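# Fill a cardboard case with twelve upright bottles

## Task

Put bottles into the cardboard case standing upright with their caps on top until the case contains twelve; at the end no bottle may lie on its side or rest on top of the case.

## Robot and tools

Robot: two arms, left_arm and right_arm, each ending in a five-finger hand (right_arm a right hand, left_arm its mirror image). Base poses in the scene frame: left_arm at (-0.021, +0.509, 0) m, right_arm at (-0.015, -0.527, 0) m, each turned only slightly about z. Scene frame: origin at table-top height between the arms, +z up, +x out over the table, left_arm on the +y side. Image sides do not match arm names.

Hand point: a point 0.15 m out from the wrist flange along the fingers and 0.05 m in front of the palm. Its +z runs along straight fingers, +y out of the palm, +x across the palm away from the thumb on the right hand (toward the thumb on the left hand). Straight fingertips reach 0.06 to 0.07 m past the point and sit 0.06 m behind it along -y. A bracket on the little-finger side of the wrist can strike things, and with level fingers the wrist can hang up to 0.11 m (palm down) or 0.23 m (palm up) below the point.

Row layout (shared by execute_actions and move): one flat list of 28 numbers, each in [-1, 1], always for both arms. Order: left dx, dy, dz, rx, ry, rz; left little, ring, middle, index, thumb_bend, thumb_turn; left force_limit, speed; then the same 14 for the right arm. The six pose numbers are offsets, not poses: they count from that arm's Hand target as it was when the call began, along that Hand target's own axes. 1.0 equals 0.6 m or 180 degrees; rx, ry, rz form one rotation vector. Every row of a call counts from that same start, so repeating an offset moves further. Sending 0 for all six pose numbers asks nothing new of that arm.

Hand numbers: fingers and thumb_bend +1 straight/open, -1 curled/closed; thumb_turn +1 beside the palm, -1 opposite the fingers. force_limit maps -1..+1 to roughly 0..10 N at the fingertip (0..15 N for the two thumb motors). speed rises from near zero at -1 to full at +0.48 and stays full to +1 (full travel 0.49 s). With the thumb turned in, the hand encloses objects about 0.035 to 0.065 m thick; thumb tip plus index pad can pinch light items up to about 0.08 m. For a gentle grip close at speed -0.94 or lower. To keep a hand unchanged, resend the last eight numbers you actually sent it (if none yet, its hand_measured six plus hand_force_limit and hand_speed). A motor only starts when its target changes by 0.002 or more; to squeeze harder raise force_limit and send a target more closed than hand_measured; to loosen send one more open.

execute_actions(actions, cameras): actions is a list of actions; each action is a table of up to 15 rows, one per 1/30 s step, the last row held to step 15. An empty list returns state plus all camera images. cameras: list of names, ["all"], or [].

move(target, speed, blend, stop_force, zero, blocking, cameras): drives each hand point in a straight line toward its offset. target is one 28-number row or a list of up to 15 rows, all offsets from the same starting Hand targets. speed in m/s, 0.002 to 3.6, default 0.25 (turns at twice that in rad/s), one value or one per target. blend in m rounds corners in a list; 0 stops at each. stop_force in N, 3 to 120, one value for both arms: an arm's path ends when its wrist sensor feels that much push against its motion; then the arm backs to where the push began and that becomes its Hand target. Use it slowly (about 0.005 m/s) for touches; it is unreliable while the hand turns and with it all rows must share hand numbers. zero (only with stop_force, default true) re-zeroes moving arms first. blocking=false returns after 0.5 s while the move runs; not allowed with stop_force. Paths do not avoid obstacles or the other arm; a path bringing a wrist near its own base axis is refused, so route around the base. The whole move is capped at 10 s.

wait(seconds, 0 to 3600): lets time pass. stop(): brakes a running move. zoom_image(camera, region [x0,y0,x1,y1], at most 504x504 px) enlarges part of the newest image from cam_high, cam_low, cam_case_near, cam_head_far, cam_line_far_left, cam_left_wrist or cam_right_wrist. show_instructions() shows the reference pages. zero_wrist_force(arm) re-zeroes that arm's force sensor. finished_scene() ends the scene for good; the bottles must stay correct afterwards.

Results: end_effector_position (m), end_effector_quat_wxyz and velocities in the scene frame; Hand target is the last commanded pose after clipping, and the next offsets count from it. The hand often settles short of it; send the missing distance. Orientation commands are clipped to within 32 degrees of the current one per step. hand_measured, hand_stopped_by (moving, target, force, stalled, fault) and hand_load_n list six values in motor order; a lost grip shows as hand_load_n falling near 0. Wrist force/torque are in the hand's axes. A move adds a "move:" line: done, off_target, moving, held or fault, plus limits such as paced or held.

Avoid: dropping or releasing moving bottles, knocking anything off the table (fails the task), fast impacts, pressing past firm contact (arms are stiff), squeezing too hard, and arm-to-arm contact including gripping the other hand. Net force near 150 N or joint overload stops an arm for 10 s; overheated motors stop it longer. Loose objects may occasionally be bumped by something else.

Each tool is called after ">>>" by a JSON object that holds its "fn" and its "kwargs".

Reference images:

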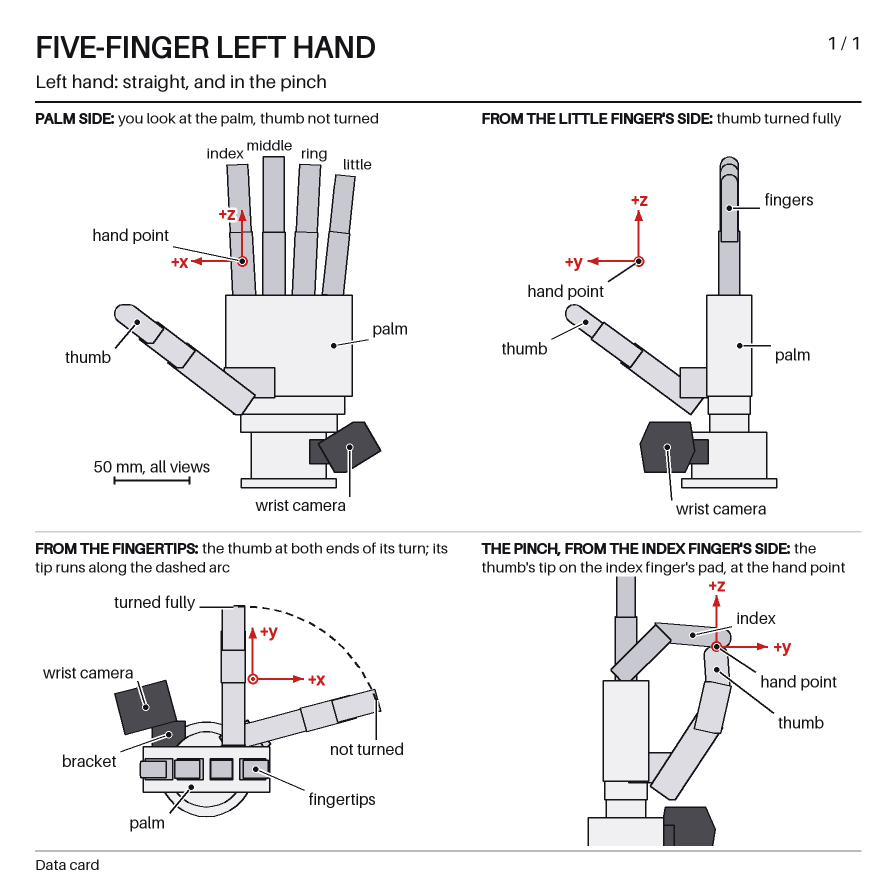

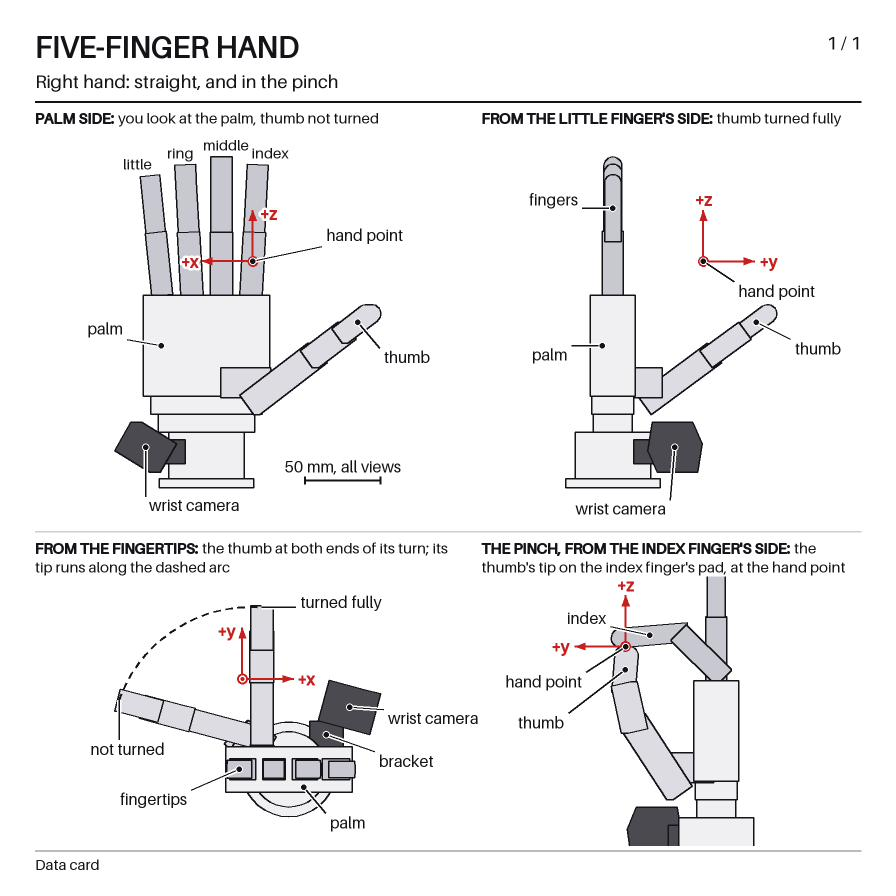

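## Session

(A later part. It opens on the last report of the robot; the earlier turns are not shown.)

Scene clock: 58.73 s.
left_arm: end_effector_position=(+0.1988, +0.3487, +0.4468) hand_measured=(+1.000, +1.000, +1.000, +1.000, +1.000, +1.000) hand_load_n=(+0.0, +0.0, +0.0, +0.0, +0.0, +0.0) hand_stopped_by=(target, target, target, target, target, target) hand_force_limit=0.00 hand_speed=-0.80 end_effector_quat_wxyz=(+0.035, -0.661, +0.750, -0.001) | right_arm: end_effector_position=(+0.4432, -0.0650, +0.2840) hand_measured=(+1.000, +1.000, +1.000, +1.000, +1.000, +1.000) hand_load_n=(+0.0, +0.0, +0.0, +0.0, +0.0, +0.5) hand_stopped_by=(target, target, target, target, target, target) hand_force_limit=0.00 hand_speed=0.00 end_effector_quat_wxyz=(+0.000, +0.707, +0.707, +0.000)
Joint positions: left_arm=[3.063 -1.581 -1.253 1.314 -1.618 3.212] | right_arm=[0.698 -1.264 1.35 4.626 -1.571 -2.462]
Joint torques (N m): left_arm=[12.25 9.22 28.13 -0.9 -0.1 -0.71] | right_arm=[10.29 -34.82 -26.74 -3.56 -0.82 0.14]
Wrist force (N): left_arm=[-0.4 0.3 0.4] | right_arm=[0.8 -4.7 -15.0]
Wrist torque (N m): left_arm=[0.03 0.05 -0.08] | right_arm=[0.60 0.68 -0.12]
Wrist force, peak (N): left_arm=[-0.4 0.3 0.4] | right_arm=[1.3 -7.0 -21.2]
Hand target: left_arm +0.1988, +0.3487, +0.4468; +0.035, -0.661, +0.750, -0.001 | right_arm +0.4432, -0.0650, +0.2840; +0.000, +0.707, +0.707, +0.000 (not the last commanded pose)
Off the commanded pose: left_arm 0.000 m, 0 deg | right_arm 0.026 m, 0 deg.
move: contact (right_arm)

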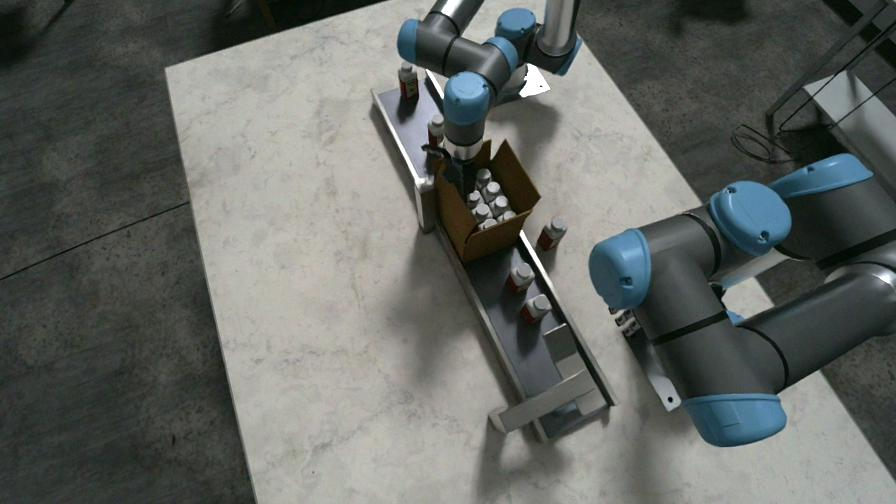

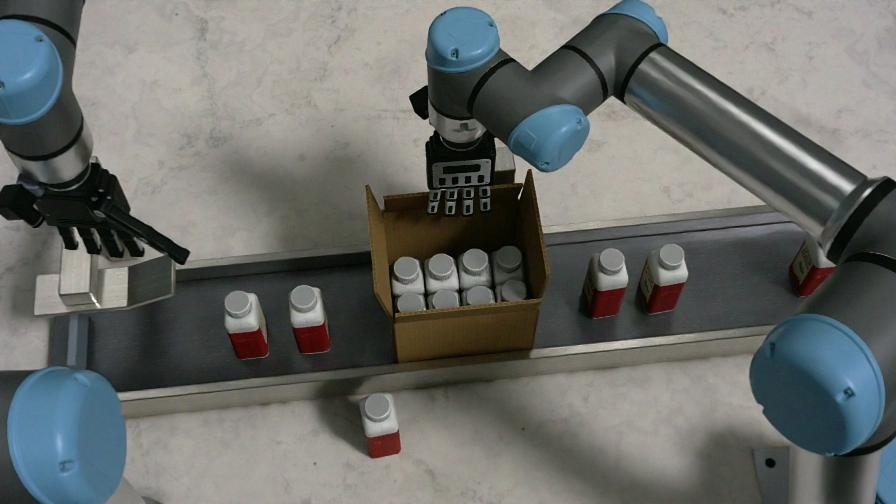

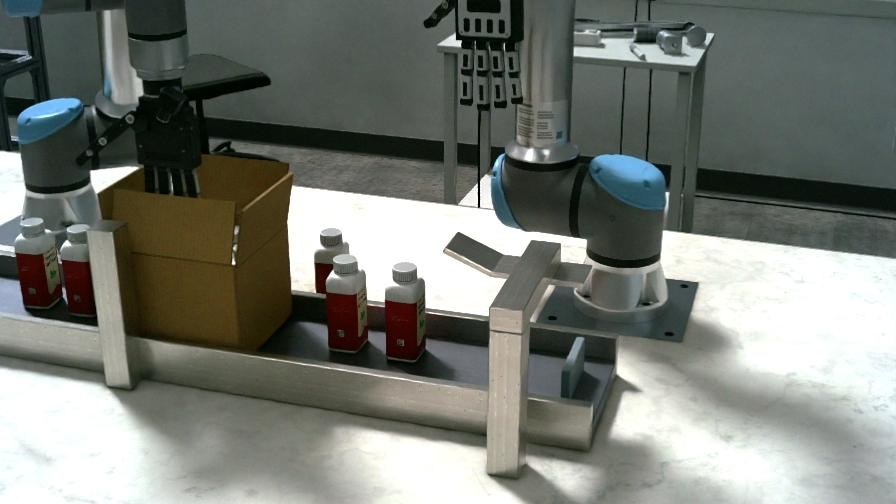

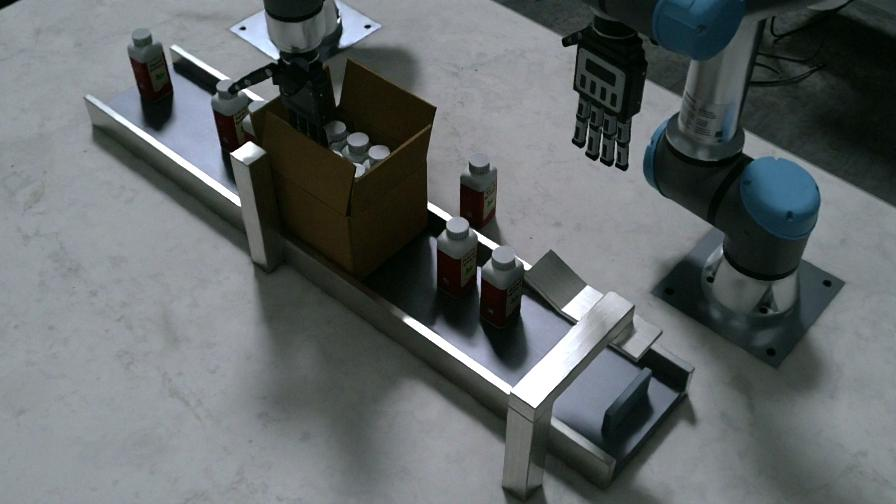

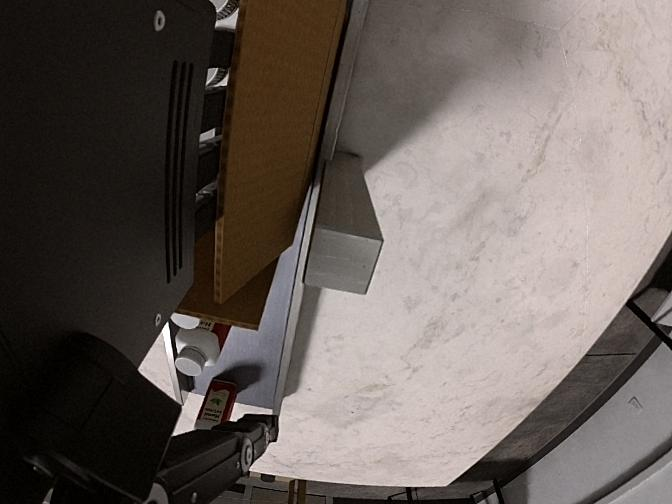

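>>> {"fn": "zoom_image", "kwargs": {"camera": "cam_case_near", "region": [350, 120, 560, 330]}}

>>> {"fn": "zoom_image", "kwargs": {"camera": "cam_line_far_left", "region": [230, 60, 450, 280]}}

Scaled by 2.400 from the camera's image (finer frame: 1280x720).

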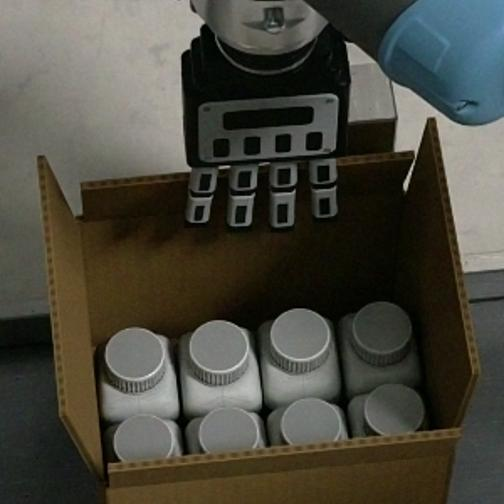

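Scaled by 2.291 from the camera's image (finer frame: 1280x720).

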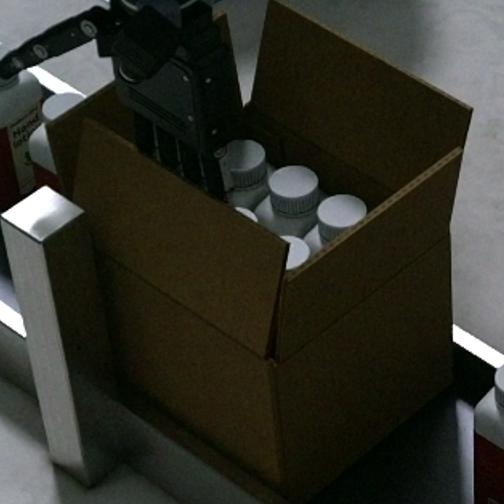

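>>> {"fn": "move", "kwargs": {"target": [0,0,0,0,0,0,1,1,1,1,1,1,0,-0.8,0,-0.0333,-0.005,0,0,0,1,1,1,1,1,1,0,0], "speed": 0.05, "cameras": ["cam_case_near","cam_head_far","cam_line_far_left"]}}

>>> {"fn": "zoom_image", "kwargs": {"camera": "cam_case_near", "region": [350, 120, 560, 330]}}

Scene clock: 60.40 s.
left_arm: end_effector_position=(+0.1988, +0.3487, +0.4468) hand_measured=(+1.000, +1.000, +1.000, +1.000, +1.000, +1.000) hand_load_n=(+0.0, +0.0, +0.0, +0.0, +0.0, +0.0) hand_stopped_by=(target, target, target, target, target, target) hand_force_limit=0.00 hand_speed=-0.80 end_effector_quat_wxyz=(+0.035, -0.661, +0.750, -0.001) | right_arm: end_effector_position=(+0.4229, -0.0650, +0.2871) hand_measured=(+1.000, +1.000, +1.000, +1.000, +1.000, +1.000) hand_load_n=(+0.0, +0.0, +0.0, +0.0, +0.0, +0.0) hand_stopped_by=(target, target, target, target, target, target) hand_force_limit=0.00 hand_speed=0.00 end_effector_quat_wxyz=(+0.000, +0.707, +0.707, +0.000) end_effector_velocity=(+0.003, +0.001, +0.000) end_effector_angular_velocity=(+0.001, -0.001, +0.004)
Joint positions: left_arm=[3.063 -1.581 -1.253 1.314 -1.618 3.212] | right_arm=[0.719 -1.295 1.383 4.624 -1.571 -2.441]
Joint velocities: left_arm=[within noise] | right_arm=[-0.002 0.006 -0.006 -0.001 0 -0.006]
Joint torques (N m): left_arm=[12.06 9.36 28.44 -0.88 -0.01 -0.74] | right_arm=[-14.17 -21.45 -33.12 -3.73 -1.04 -1.88]
Wrist force (N): left_arm=[-0.2 0.2 0.3] | right_arm=[-0.6 2.1 -3.4]
Wrist torque (N m): left_arm=[0.02 0.02 -0.07] | right_arm=[0.16 0.23 0.15]
Wrist force, peak (N): left_arm=[-0.2 0.5 0.1] | right_arm=[1.1 -4.8 -15.0]
Hand target: left_arm +0.1988, +0.3487, +0.4468; +0.035, -0.661, +0.750, -0.001 | right_arm +0.4232, -0.0650, +0.2870; +0.000, +0.707, +0.707, +0.000
Off the commanded pose: left_arm 0.000 m, 0 deg | right_arm 0.000 m, 0 deg.
move: done

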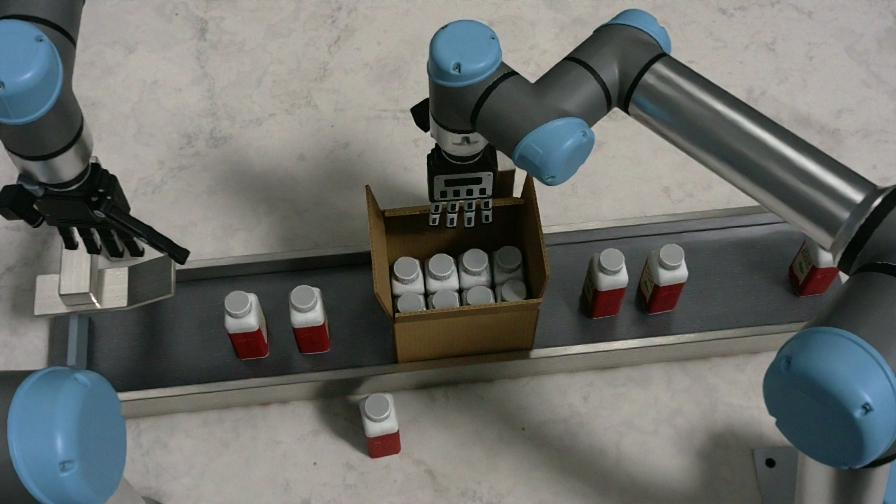

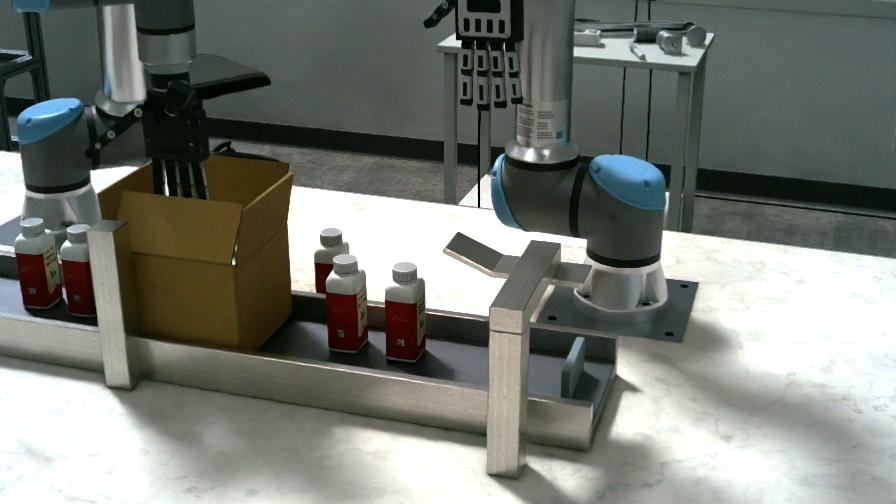

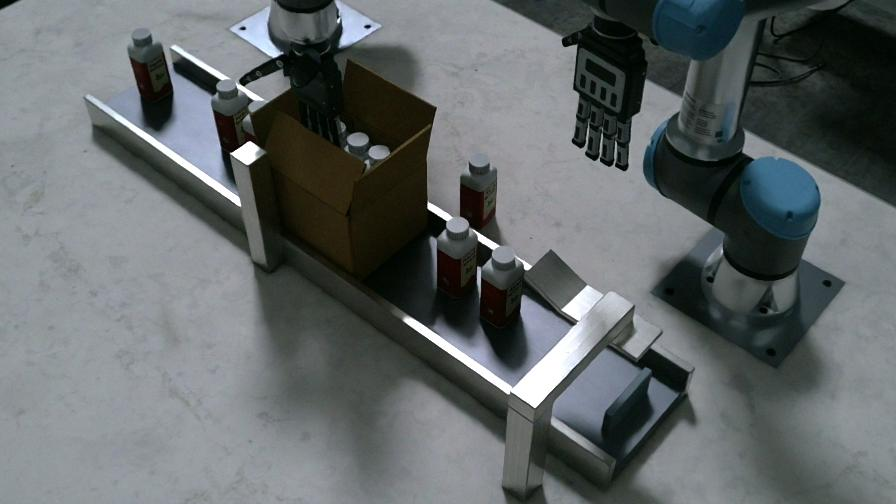

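Scaled by 2.400 from the camera's image (finer frame: 1280x720).

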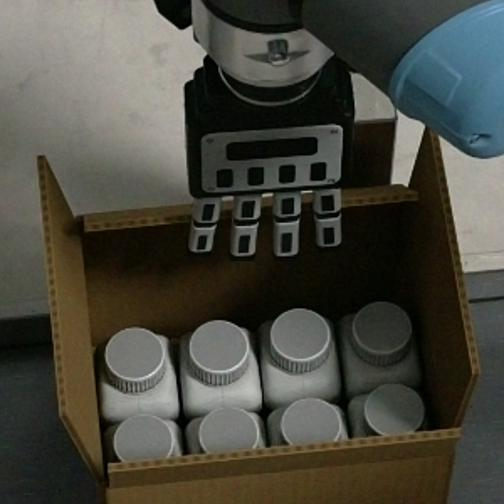

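>>> {"fn": "move", "kwargs": {"target": [[0,0,0,0,0,0,1,1,1,1,1,1,0,-0.8,0,-0.01,-0.022,0,0,0,1,1,1,1,1,1,0,0],[0,0,0,0,0,0,1,1,1,1,1,1,0,-0.8,0,0.125,-0.022,0,0,0,1,1,1,1,1,1,0,0]], "speed": 0.03, "stop_force": 8, "cameras": ["cam_case_near","cam_head_far","cam_line_far_left","cam_right_wrist"]}}

>>> {"fn": "zoom_image", "kwargs": {"camera": "cam_case_near", "region": [350, 120, 560, 330]}}

Scene clock: 64.40 s.
left_arm: end_effector_position=(+0.1988, +0.3487, +0.4468) hand_measured=(+1.000, +1.000, +1.000, +1.000, +1.000, +1.000) hand_load_n=(+0.0, +0.5, +0.0, +0.0, +0.0, +0.0) hand_stopped_by=(target, target, target, target, target, target) hand_force_limit=0.00 hand_speed=-0.80 end_effector_quat_wxyz=(+0.035, -0.661, +0.750, -0.001) | right_arm: end_effector_position=(+0.4824, -0.0651, +0.3002) hand_measured=(+1.000, +1.000, +1.000, +1.000, +1.000, +1.000) hand_load_n=(+0.0, +0.0, +0.0, +0.0, +0.0, +0.0) hand_stopped_by=(target, target, target, target, target, target) hand_force_limit=0.00 hand_speed=0.00 end_effector_quat_wxyz=(+0.000, +0.707, +0.707, +0.000)
Joint positions: left_arm=[3.063 -1.581 -1.253 1.314 -1.618 3.212] | right_arm=[0.66 -1.203 1.225 4.689 -1.571 -2.5]
Joint torques (N m): left_arm=[11.37 9.91 28.3 -1 0.16 -0.71] | right_arm=[9.42 -46.25 -34.97 -2.53 -2.58 1.26]
Wrist force (N): left_arm=[-0.2 0.2 0.2] | right_arm=[1.2 -4.5 -0.2]
Wrist torque (N m): left_arm=[0.03 0.02 -0.06] | right_arm=[0.07 0.11 0.11]
Wrist force, peak (N): left_arm=[-0.3 0.4 0.3] | right_arm=[1.3 -16.8 -1.7]
Hand target: left_arm +0.1988, +0.3487, +0.4468; +0.035, -0.661, +0.750, -0.001 | right_arm +0.4824, -0.0651, +0.3002; +0.000, +0.707, +0.707, +0.000 (not the last commanded pose)
Off the commanded pose: left_arm 0.000 m, 0 deg | right_arm 0.016 m, 0 deg.
move: contact (right_arm); path passed 1 of 2 targets

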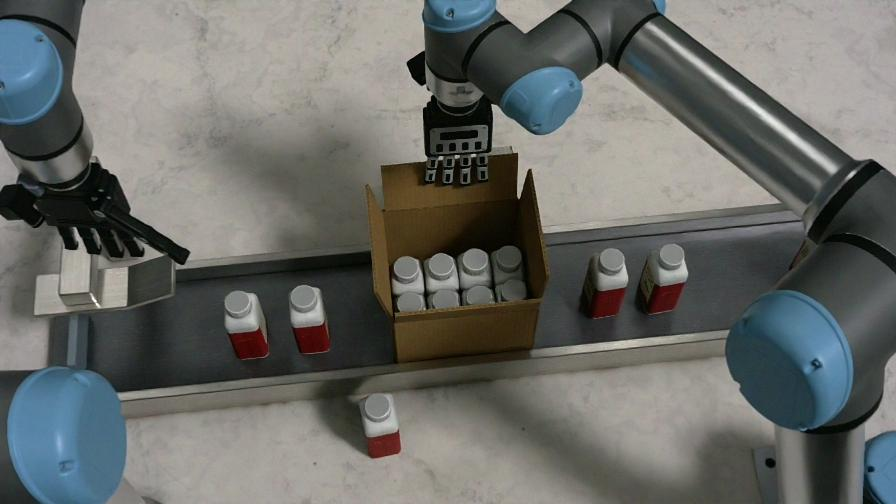

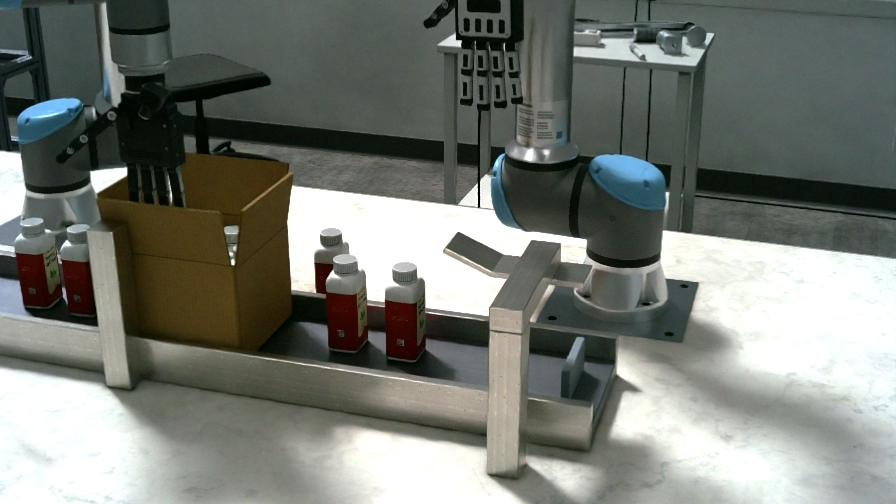

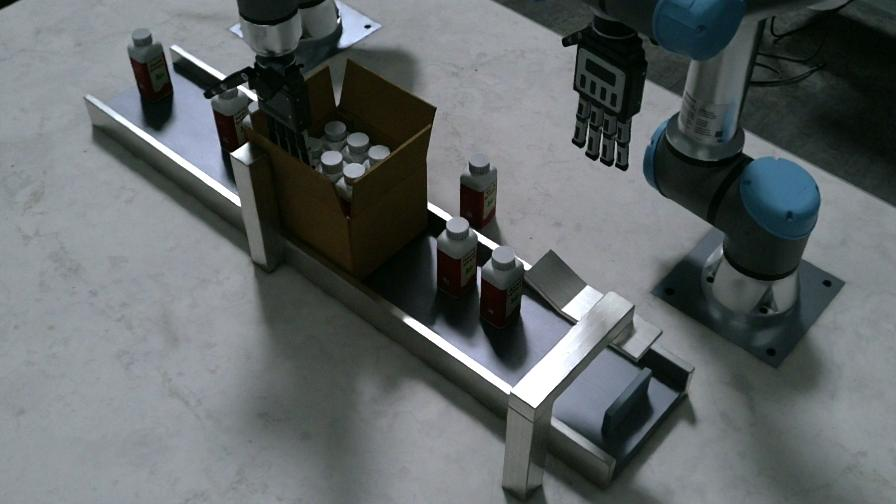

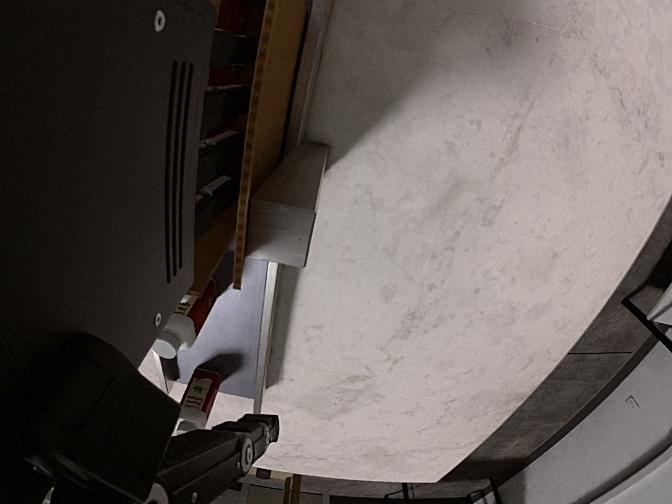

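Scaled by 2.400 from the camera's image (finer frame: 1280x720).

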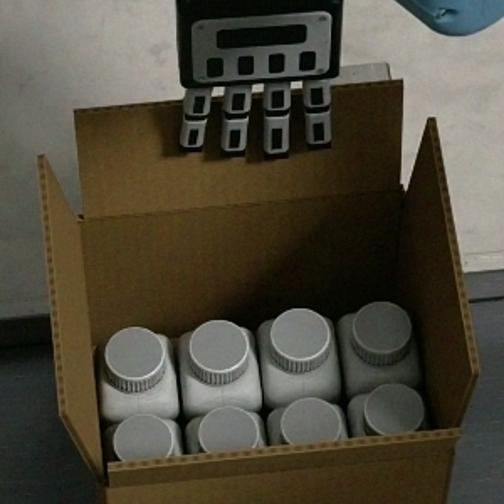

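>>> {"fn": "move", "kwargs": {"target": [0,0,0,0,0,0,1,1,1,1,1,1,0,-0.8,0,-0.05,0,0,0,0,1,1,1,1,1,1,0,0], "speed": 0.04, "cameras": ["cam_case_near","cam_head_far","cam_right_wrist"]}}

>>> {"fn": "zoom_image", "kwargs": {"camera": "cam_case_near", "region": [350, 120, 560, 330]}}

Scene clock: 65.60 s.
left_arm: end_effector_position=(+0.1988, +0.3487, +0.4468) hand_measured=(+1.000, +1.000, +1.000, +1.000, +1.000, +1.000) hand_load_n=(+0.0, +0.0, +0.0, +0.0, +0.0, +0.0) hand_stopped_by=(target, target, target, target, target, target) hand_force_limit=0.00 hand_speed=-0.80 end_effector_quat_wxyz=(+0.035, -0.661, +0.750, -0.001) | right_arm: end_effector_position=(+0.4522, -0.0650, +0.3003) hand_measured=(+1.000, +1.000, +1.000, +1.000, +1.000, +1.000) hand_load_n=(+0.0, +0.0, +0.0, +0.0, +0.0, +0.0) hand_stopped_by=(target, target, target, target, target, target) hand_force_limit=0.00 hand_speed=0.00 end_effector_quat_wxyz=(+0.000, +0.707, +0.707, +0.000)
Joint positions: left_arm=[3.063 -1.581 -1.253 1.314 -1.618 3.212] | right_arm=[0.689 -1.252 1.293 4.671 -1.571 -2.471]
Joint torques (N m): left_arm=[11.33 9.58 28.03 -1.03 0.17 -0.64] | right_arm=[-14.54 -23.98 -31.04 -1.77 0.23 -2.02]
Wrist force (N): left_arm=[-0.2 0.2 0.1] | right_arm=[-1.1 1.9 -3.2]
Wrist torque (N m): left_arm=[0.03 0.01 -0.07] | right_arm=[0.22 0.20 0.10]
Wrist force, peak (N): left_arm=[-0.4 0.1 0.3] | right_arm=[-1.8 -1.7 -7.0]
Hand target: left_arm +0.1988, +0.3487, +0.4468; +0.035, -0.661, +0.750, -0.001 | right_arm +0.4524, -0.0651, +0.3002; +0.000, +0.707, +0.707, +0.000
Off the commanded pose: left_arm 0.000 m, 0 deg | right_arm 0.000 m, 0 deg.
move: done

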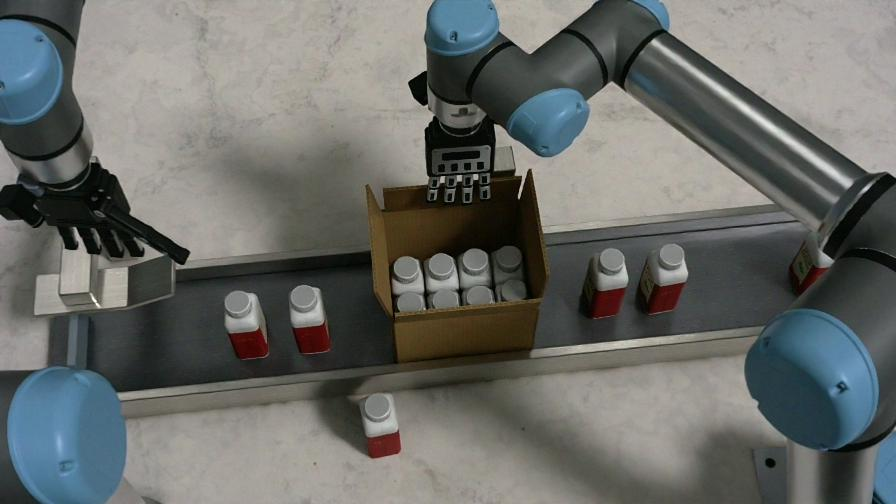

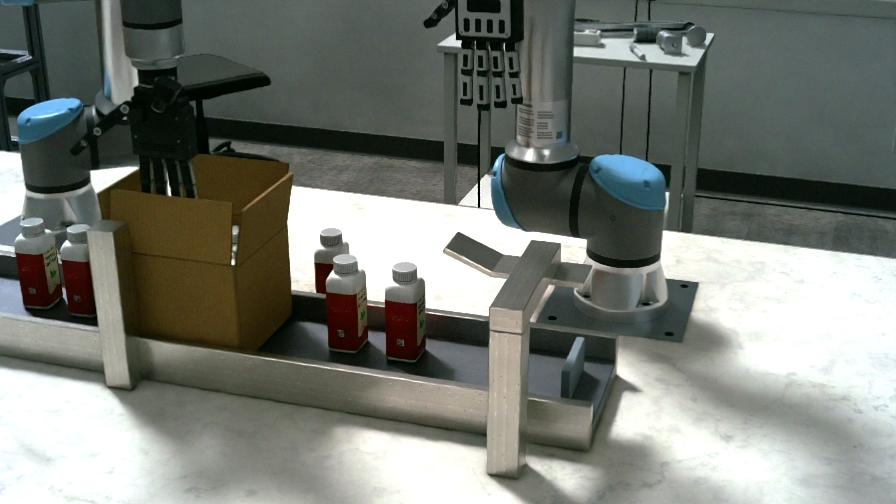

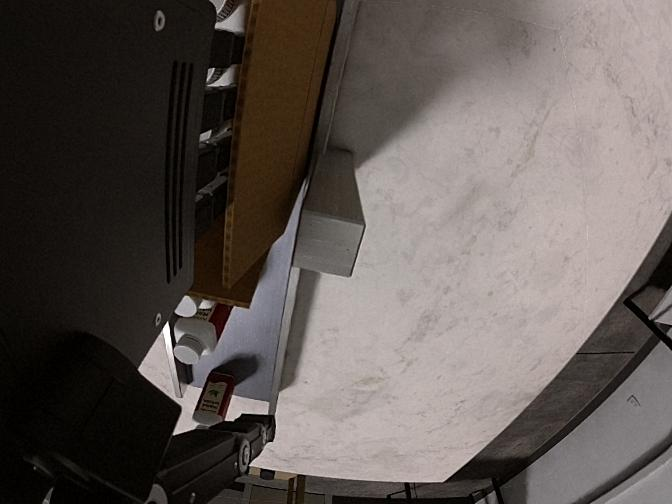

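Scaled by 2.400 from the camera's image (finer frame: 1280x720).

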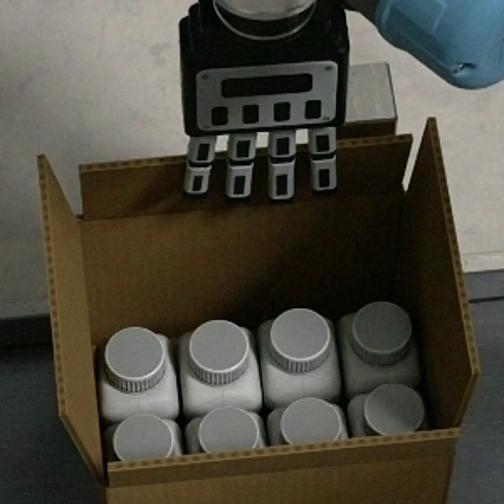

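>>> {"fn": "move", "kwargs": {"target": [[0,0,0,0,0,0,1,1,1,1,1,1,0,-0.8,0,-0.03,-0.2,0,0,0,1,1,1,1,1,1,0,0],[0,0,0,0,0,0,1,1,1,1,1,1,0,-0.8,-0.225,-0.2207,-0.3328,0,0,-0.7778,1,1,1,1,1,1,0,0]], "speed": [0.15,0.5], "blend": [0.04,0], "cameras": ["cam_case_near","cam_right_wrist"]}}

Scene clock: 72.20 s.
left_arm: end_effector_position=(+0.1988, +0.3487, +0.4468) hand_measured=(+1.000, +1.000, +1.000, +1.000, +1.000, +1.000) hand_load_n=(+0.0, +0.0, +0.0, +0.0, -0.5, +0.0) hand_stopped_by=(target, target, target, target, target, target) hand_force_limit=0.00 hand_speed=-0.80 end_effector_quat_wxyz=(+0.035, -0.661, +0.750, -0.001) | right_arm: end_effector_position=(+0.3199, -0.2000, +0.4998) hand_measured=(+1.000, +1.000, +1.000, +1.000, +1.000, +1.000) hand_load_n=(+0.0, +0.0, +0.0, +0.0, +0.0, +0.0) hand_stopped_by=(target, target, target, target, target, target) hand_force_limit=0.00 hand_speed=0.00 end_effector_quat_wxyz=(+0.000, -0.422, +0.906, +0.000) end_effector_velocity=(-0.001, +0.000, +0.000) end_effector_angular_velocity=(+0.000, +0.000, +0.009)
Joint positions: left_arm=[3.063 -1.581 -1.253 1.314 -1.618 3.212] | right_arm=[0.348 -1.639 1.21 5.141 -1.571 -5.255]
Joint velocities: left_arm=[within noise] | right_arm=[0.002 -0.001 0 0 0 -0.007]
Joint torques (N m): left_arm=[11.56 9.27 27.98 -1.14 0.39 -0.61] | right_arm=[14.7 -17.58 -12.32 -3.94 -1.05 -2.31]
Wrist force (N): left_arm=[-0.4 0.4 0.4] | right_arm=[-0.2 2.9 -3.3]
Wrist torque (N m): left_arm=[0.05 0.05 -0.08] | right_arm=[0.21 0.17 0.23]
Wrist force, peak (N): left_arm=[-0.4 0.4 0.4] | right_arm=[0.0 3.4 -4.6]
Hand target: left_arm +0.1988, +0.3487, +0.4468; +0.035, -0.661, +0.750, -0.001 | right_arm +0.3198, -0.2000, +0.4998; +0.000, -0.423, +0.906, +0.000
Off the commanded pose: left_arm 0.000 m, 0 deg | right_arm 0.000 m, 0 deg.
move: done

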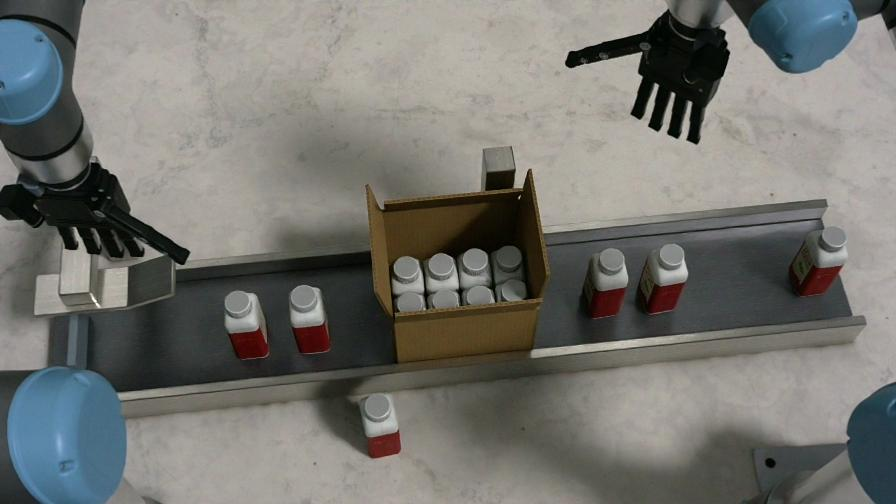

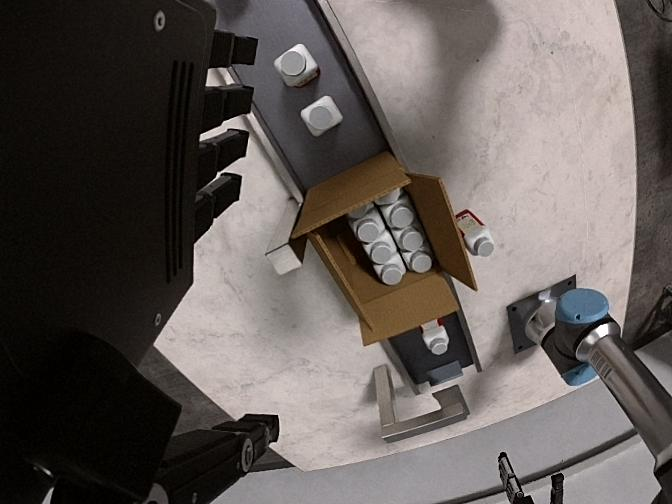

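>>> {"fn": "zoom_image", "kwargs": {"camera": "cam_right_wrist", "region": [250, 130, 500, 360]}}

>>> {"fn": "zoom_image", "kwargs": {"camera": "cam_case_near", "region": [350, 120, 560, 330]}}

Scaled by 2.016 from the camera's image (finer frame: 960x720).

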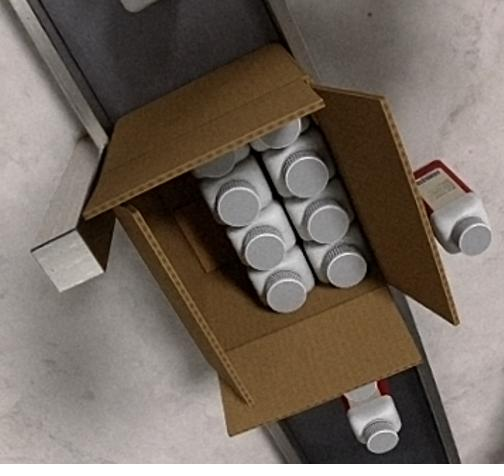

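Scaled by 2.400 from the camera's image (finer frame: 1280x720).

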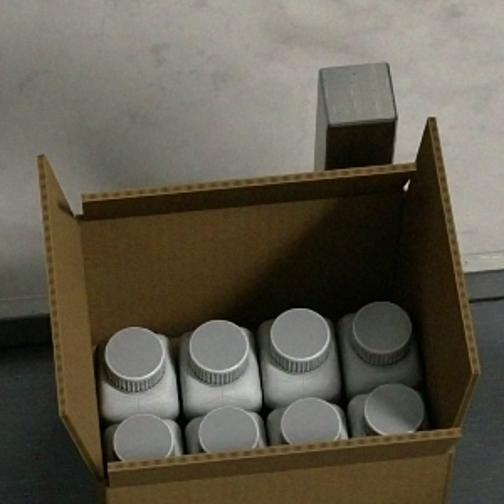

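>>> {"fn": "move", "kwargs": {"target": [[0,0,0,0,0,-0.5,1,1,1,1,1,1,0,-0.8,0,0,0,0,0,0,1,1,1,1,1,1,0,0]], "speed": 0.6, "cameras": []}}

>>> {"fn": "move", "kwargs": {"target": [[0,0,0,0,0,-0.5,1,1,1,1,1,1,0,-0.8,0,0,0,0,0,0,1,1,1,1,1,1,0,0]], "speed": 0.6, "cameras": ["cam_high","cam_left_wrist"]}}

Scene clock: 74.83 s.
left_arm: end_effector_position=(+0.1987, +0.3487, +0.4468) hand_measured=(+1.000, +1.000, +1.000, +1.000, +1.000, +1.000) hand_load_n=(+0.0, +0.0, +0.0, +0.0, +0.0, +0.0) hand_stopped_by=(target, target, target, target, target, target) hand_force_limit=0.00 hand_speed=-0.80 end_effector_quat_wxyz=(-0.024, +0.997, -0.063, +0.025) end_effector_velocity=(+0.000, +0.000, +0.000) end_effector_angular_velocity=(+0.000, -0.002, +0.005) | right_arm: end_effector_position=(+0.3198, -0.2000, +0.4998) hand_measured=(+1.000, +1.000, +1.000, +1.000, +1.000, +1.000) hand_load_n=(+0.0, +0.5, +0.0, -0.5, +0.0, +0.0) hand_stopped_by=(target, target, target, target, target, target) hand_force_limit=0.00 hand_speed=0.00 end_effector_quat_wxyz=(+0.000, -0.423, +0.906, +0.000)
Joint positions: left_arm=[3.262 -1.324 -1.481 1.293 -1.607 1.841] | right_arm=[0.348 -1.64 1.21 5.141 -1.571 -5.255]
Joint velocities: left_arm=[-0.001 0.001 0 0.001 0 -0.005] | right_arm=[within noise]
Joint torques (N m): left_arm=[14.13 6.81 29.06 -1.56 1.15 -1.38] | right_arm=[13 -30.07 -13.03 -3.95 -1.21 -1.79]
Wrist force (N): left_arm=[-0.3 -0.2 -0.2] | right_arm=[0.0 2.9 -3.6]
Wrist torque (N m): left_arm=[-0.08 0.08 -0.03] | right_arm=[0.22 0.16 0.29]
Wrist force, peak (N): left_arm=[-1.0 0.1 -0.3] | right_arm=[-0.3 3.3 -3.5]
Hand target: left_arm +0.1988, +0.3487, +0.4468; -0.024, +0.997, -0.063, +0.025 | right_arm +0.3198, -0.2000, +0.4998; +0.000, -0.423, +0.906, +0.000
Off the commanded pose: left_arm 0.000 m, 0 deg | right_arm 0.000 m, 0 deg.
move: done

Scene clock: 76.77 s.
left_arm: end_effector_position=(+0.1988, +0.3486, +0.4468) hand_measured=(+1.000, +1.000, +1.000, +1.000, +1.000, +1.000) hand_load_n=(+0.0, +0.0, +0.0, +0.0, +0.0, +0.0) hand_stopped_by=(target, target, target, target, target, target) hand_force_limit=0.00 hand_speed=-0.80 end_effector_quat_wxyz=(+0.001, +0.750, +0.661, +0.035) | right_arm: end_effector_position=(+0.3198, -0.2000, +0.4998) hand_measured=(+1.000, +1.000, +1.000, +1.000, +1.000, +1.000) hand_load_n=(+0.0, +0.0, +0.0, +0.0, +0.0, +0.0) hand_stopped_by=(target, target, target, target, target, target) hand_force_limit=0.00 hand_speed=0.00 end_effector_quat_wxyz=(+0.000, -0.423, +0.906, +0.000)
Joint positions: left_arm=[2.768 -1.397 -1.448 1.309 -1.631 -0.224] | right_arm=[0.348 -1.64 1.21 5.141 -1.571 -5.255]
Joint torques (N m): left_arm=[9.16 17.45 4.8 -4.91 0.82 -2.05] | right_arm=[11.75 -31.68 -12.31 -3.76 -1.19 -1.68]
Wrist force (N): left_arm=[-1.0 -0.4 -0.1] | right_arm=[-0.3 3.2 -3.2]
Wrist torque (N m): left_arm=[-0.12 0.24 -0.09] | right_arm=[0.24 0.19 0.28]
Wrist force, peak (N): left_arm=[-1.0 -0.9 -0.2] | right_arm=[-0.1 3.1 -3.7]
Hand target: left_arm +0.1988, +0.3487, +0.4468; +0.001, +0.750, +0.661, +0.035 | right_arm +0.3198, -0.2000, +0.4998; +0.000, -0.423, +0.906, +0.000
Off the commanded pose: left_arm 0.000 m, 0 deg | right_arm 0.000 m, 0 deg.
move: done

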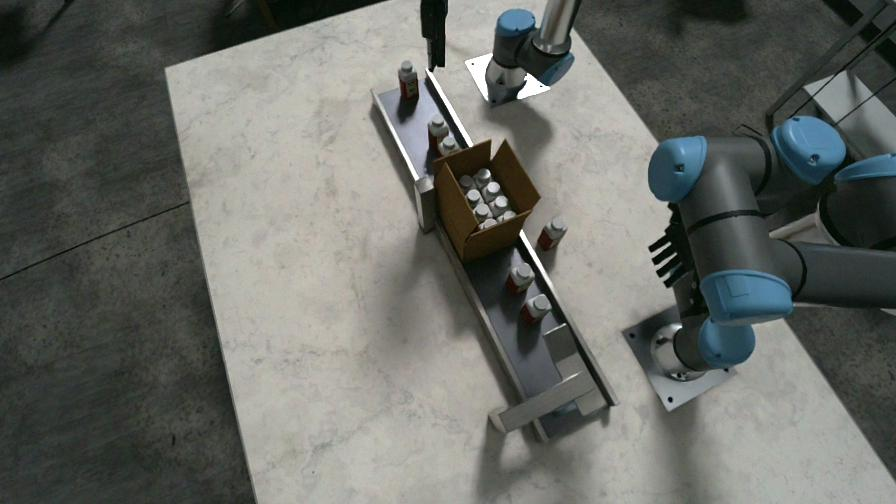

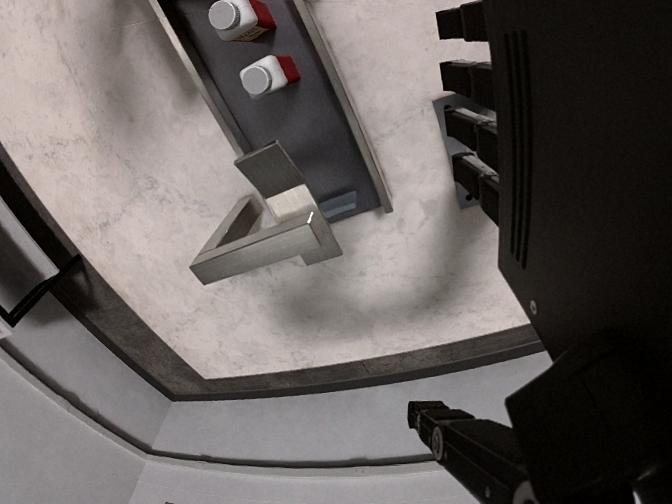

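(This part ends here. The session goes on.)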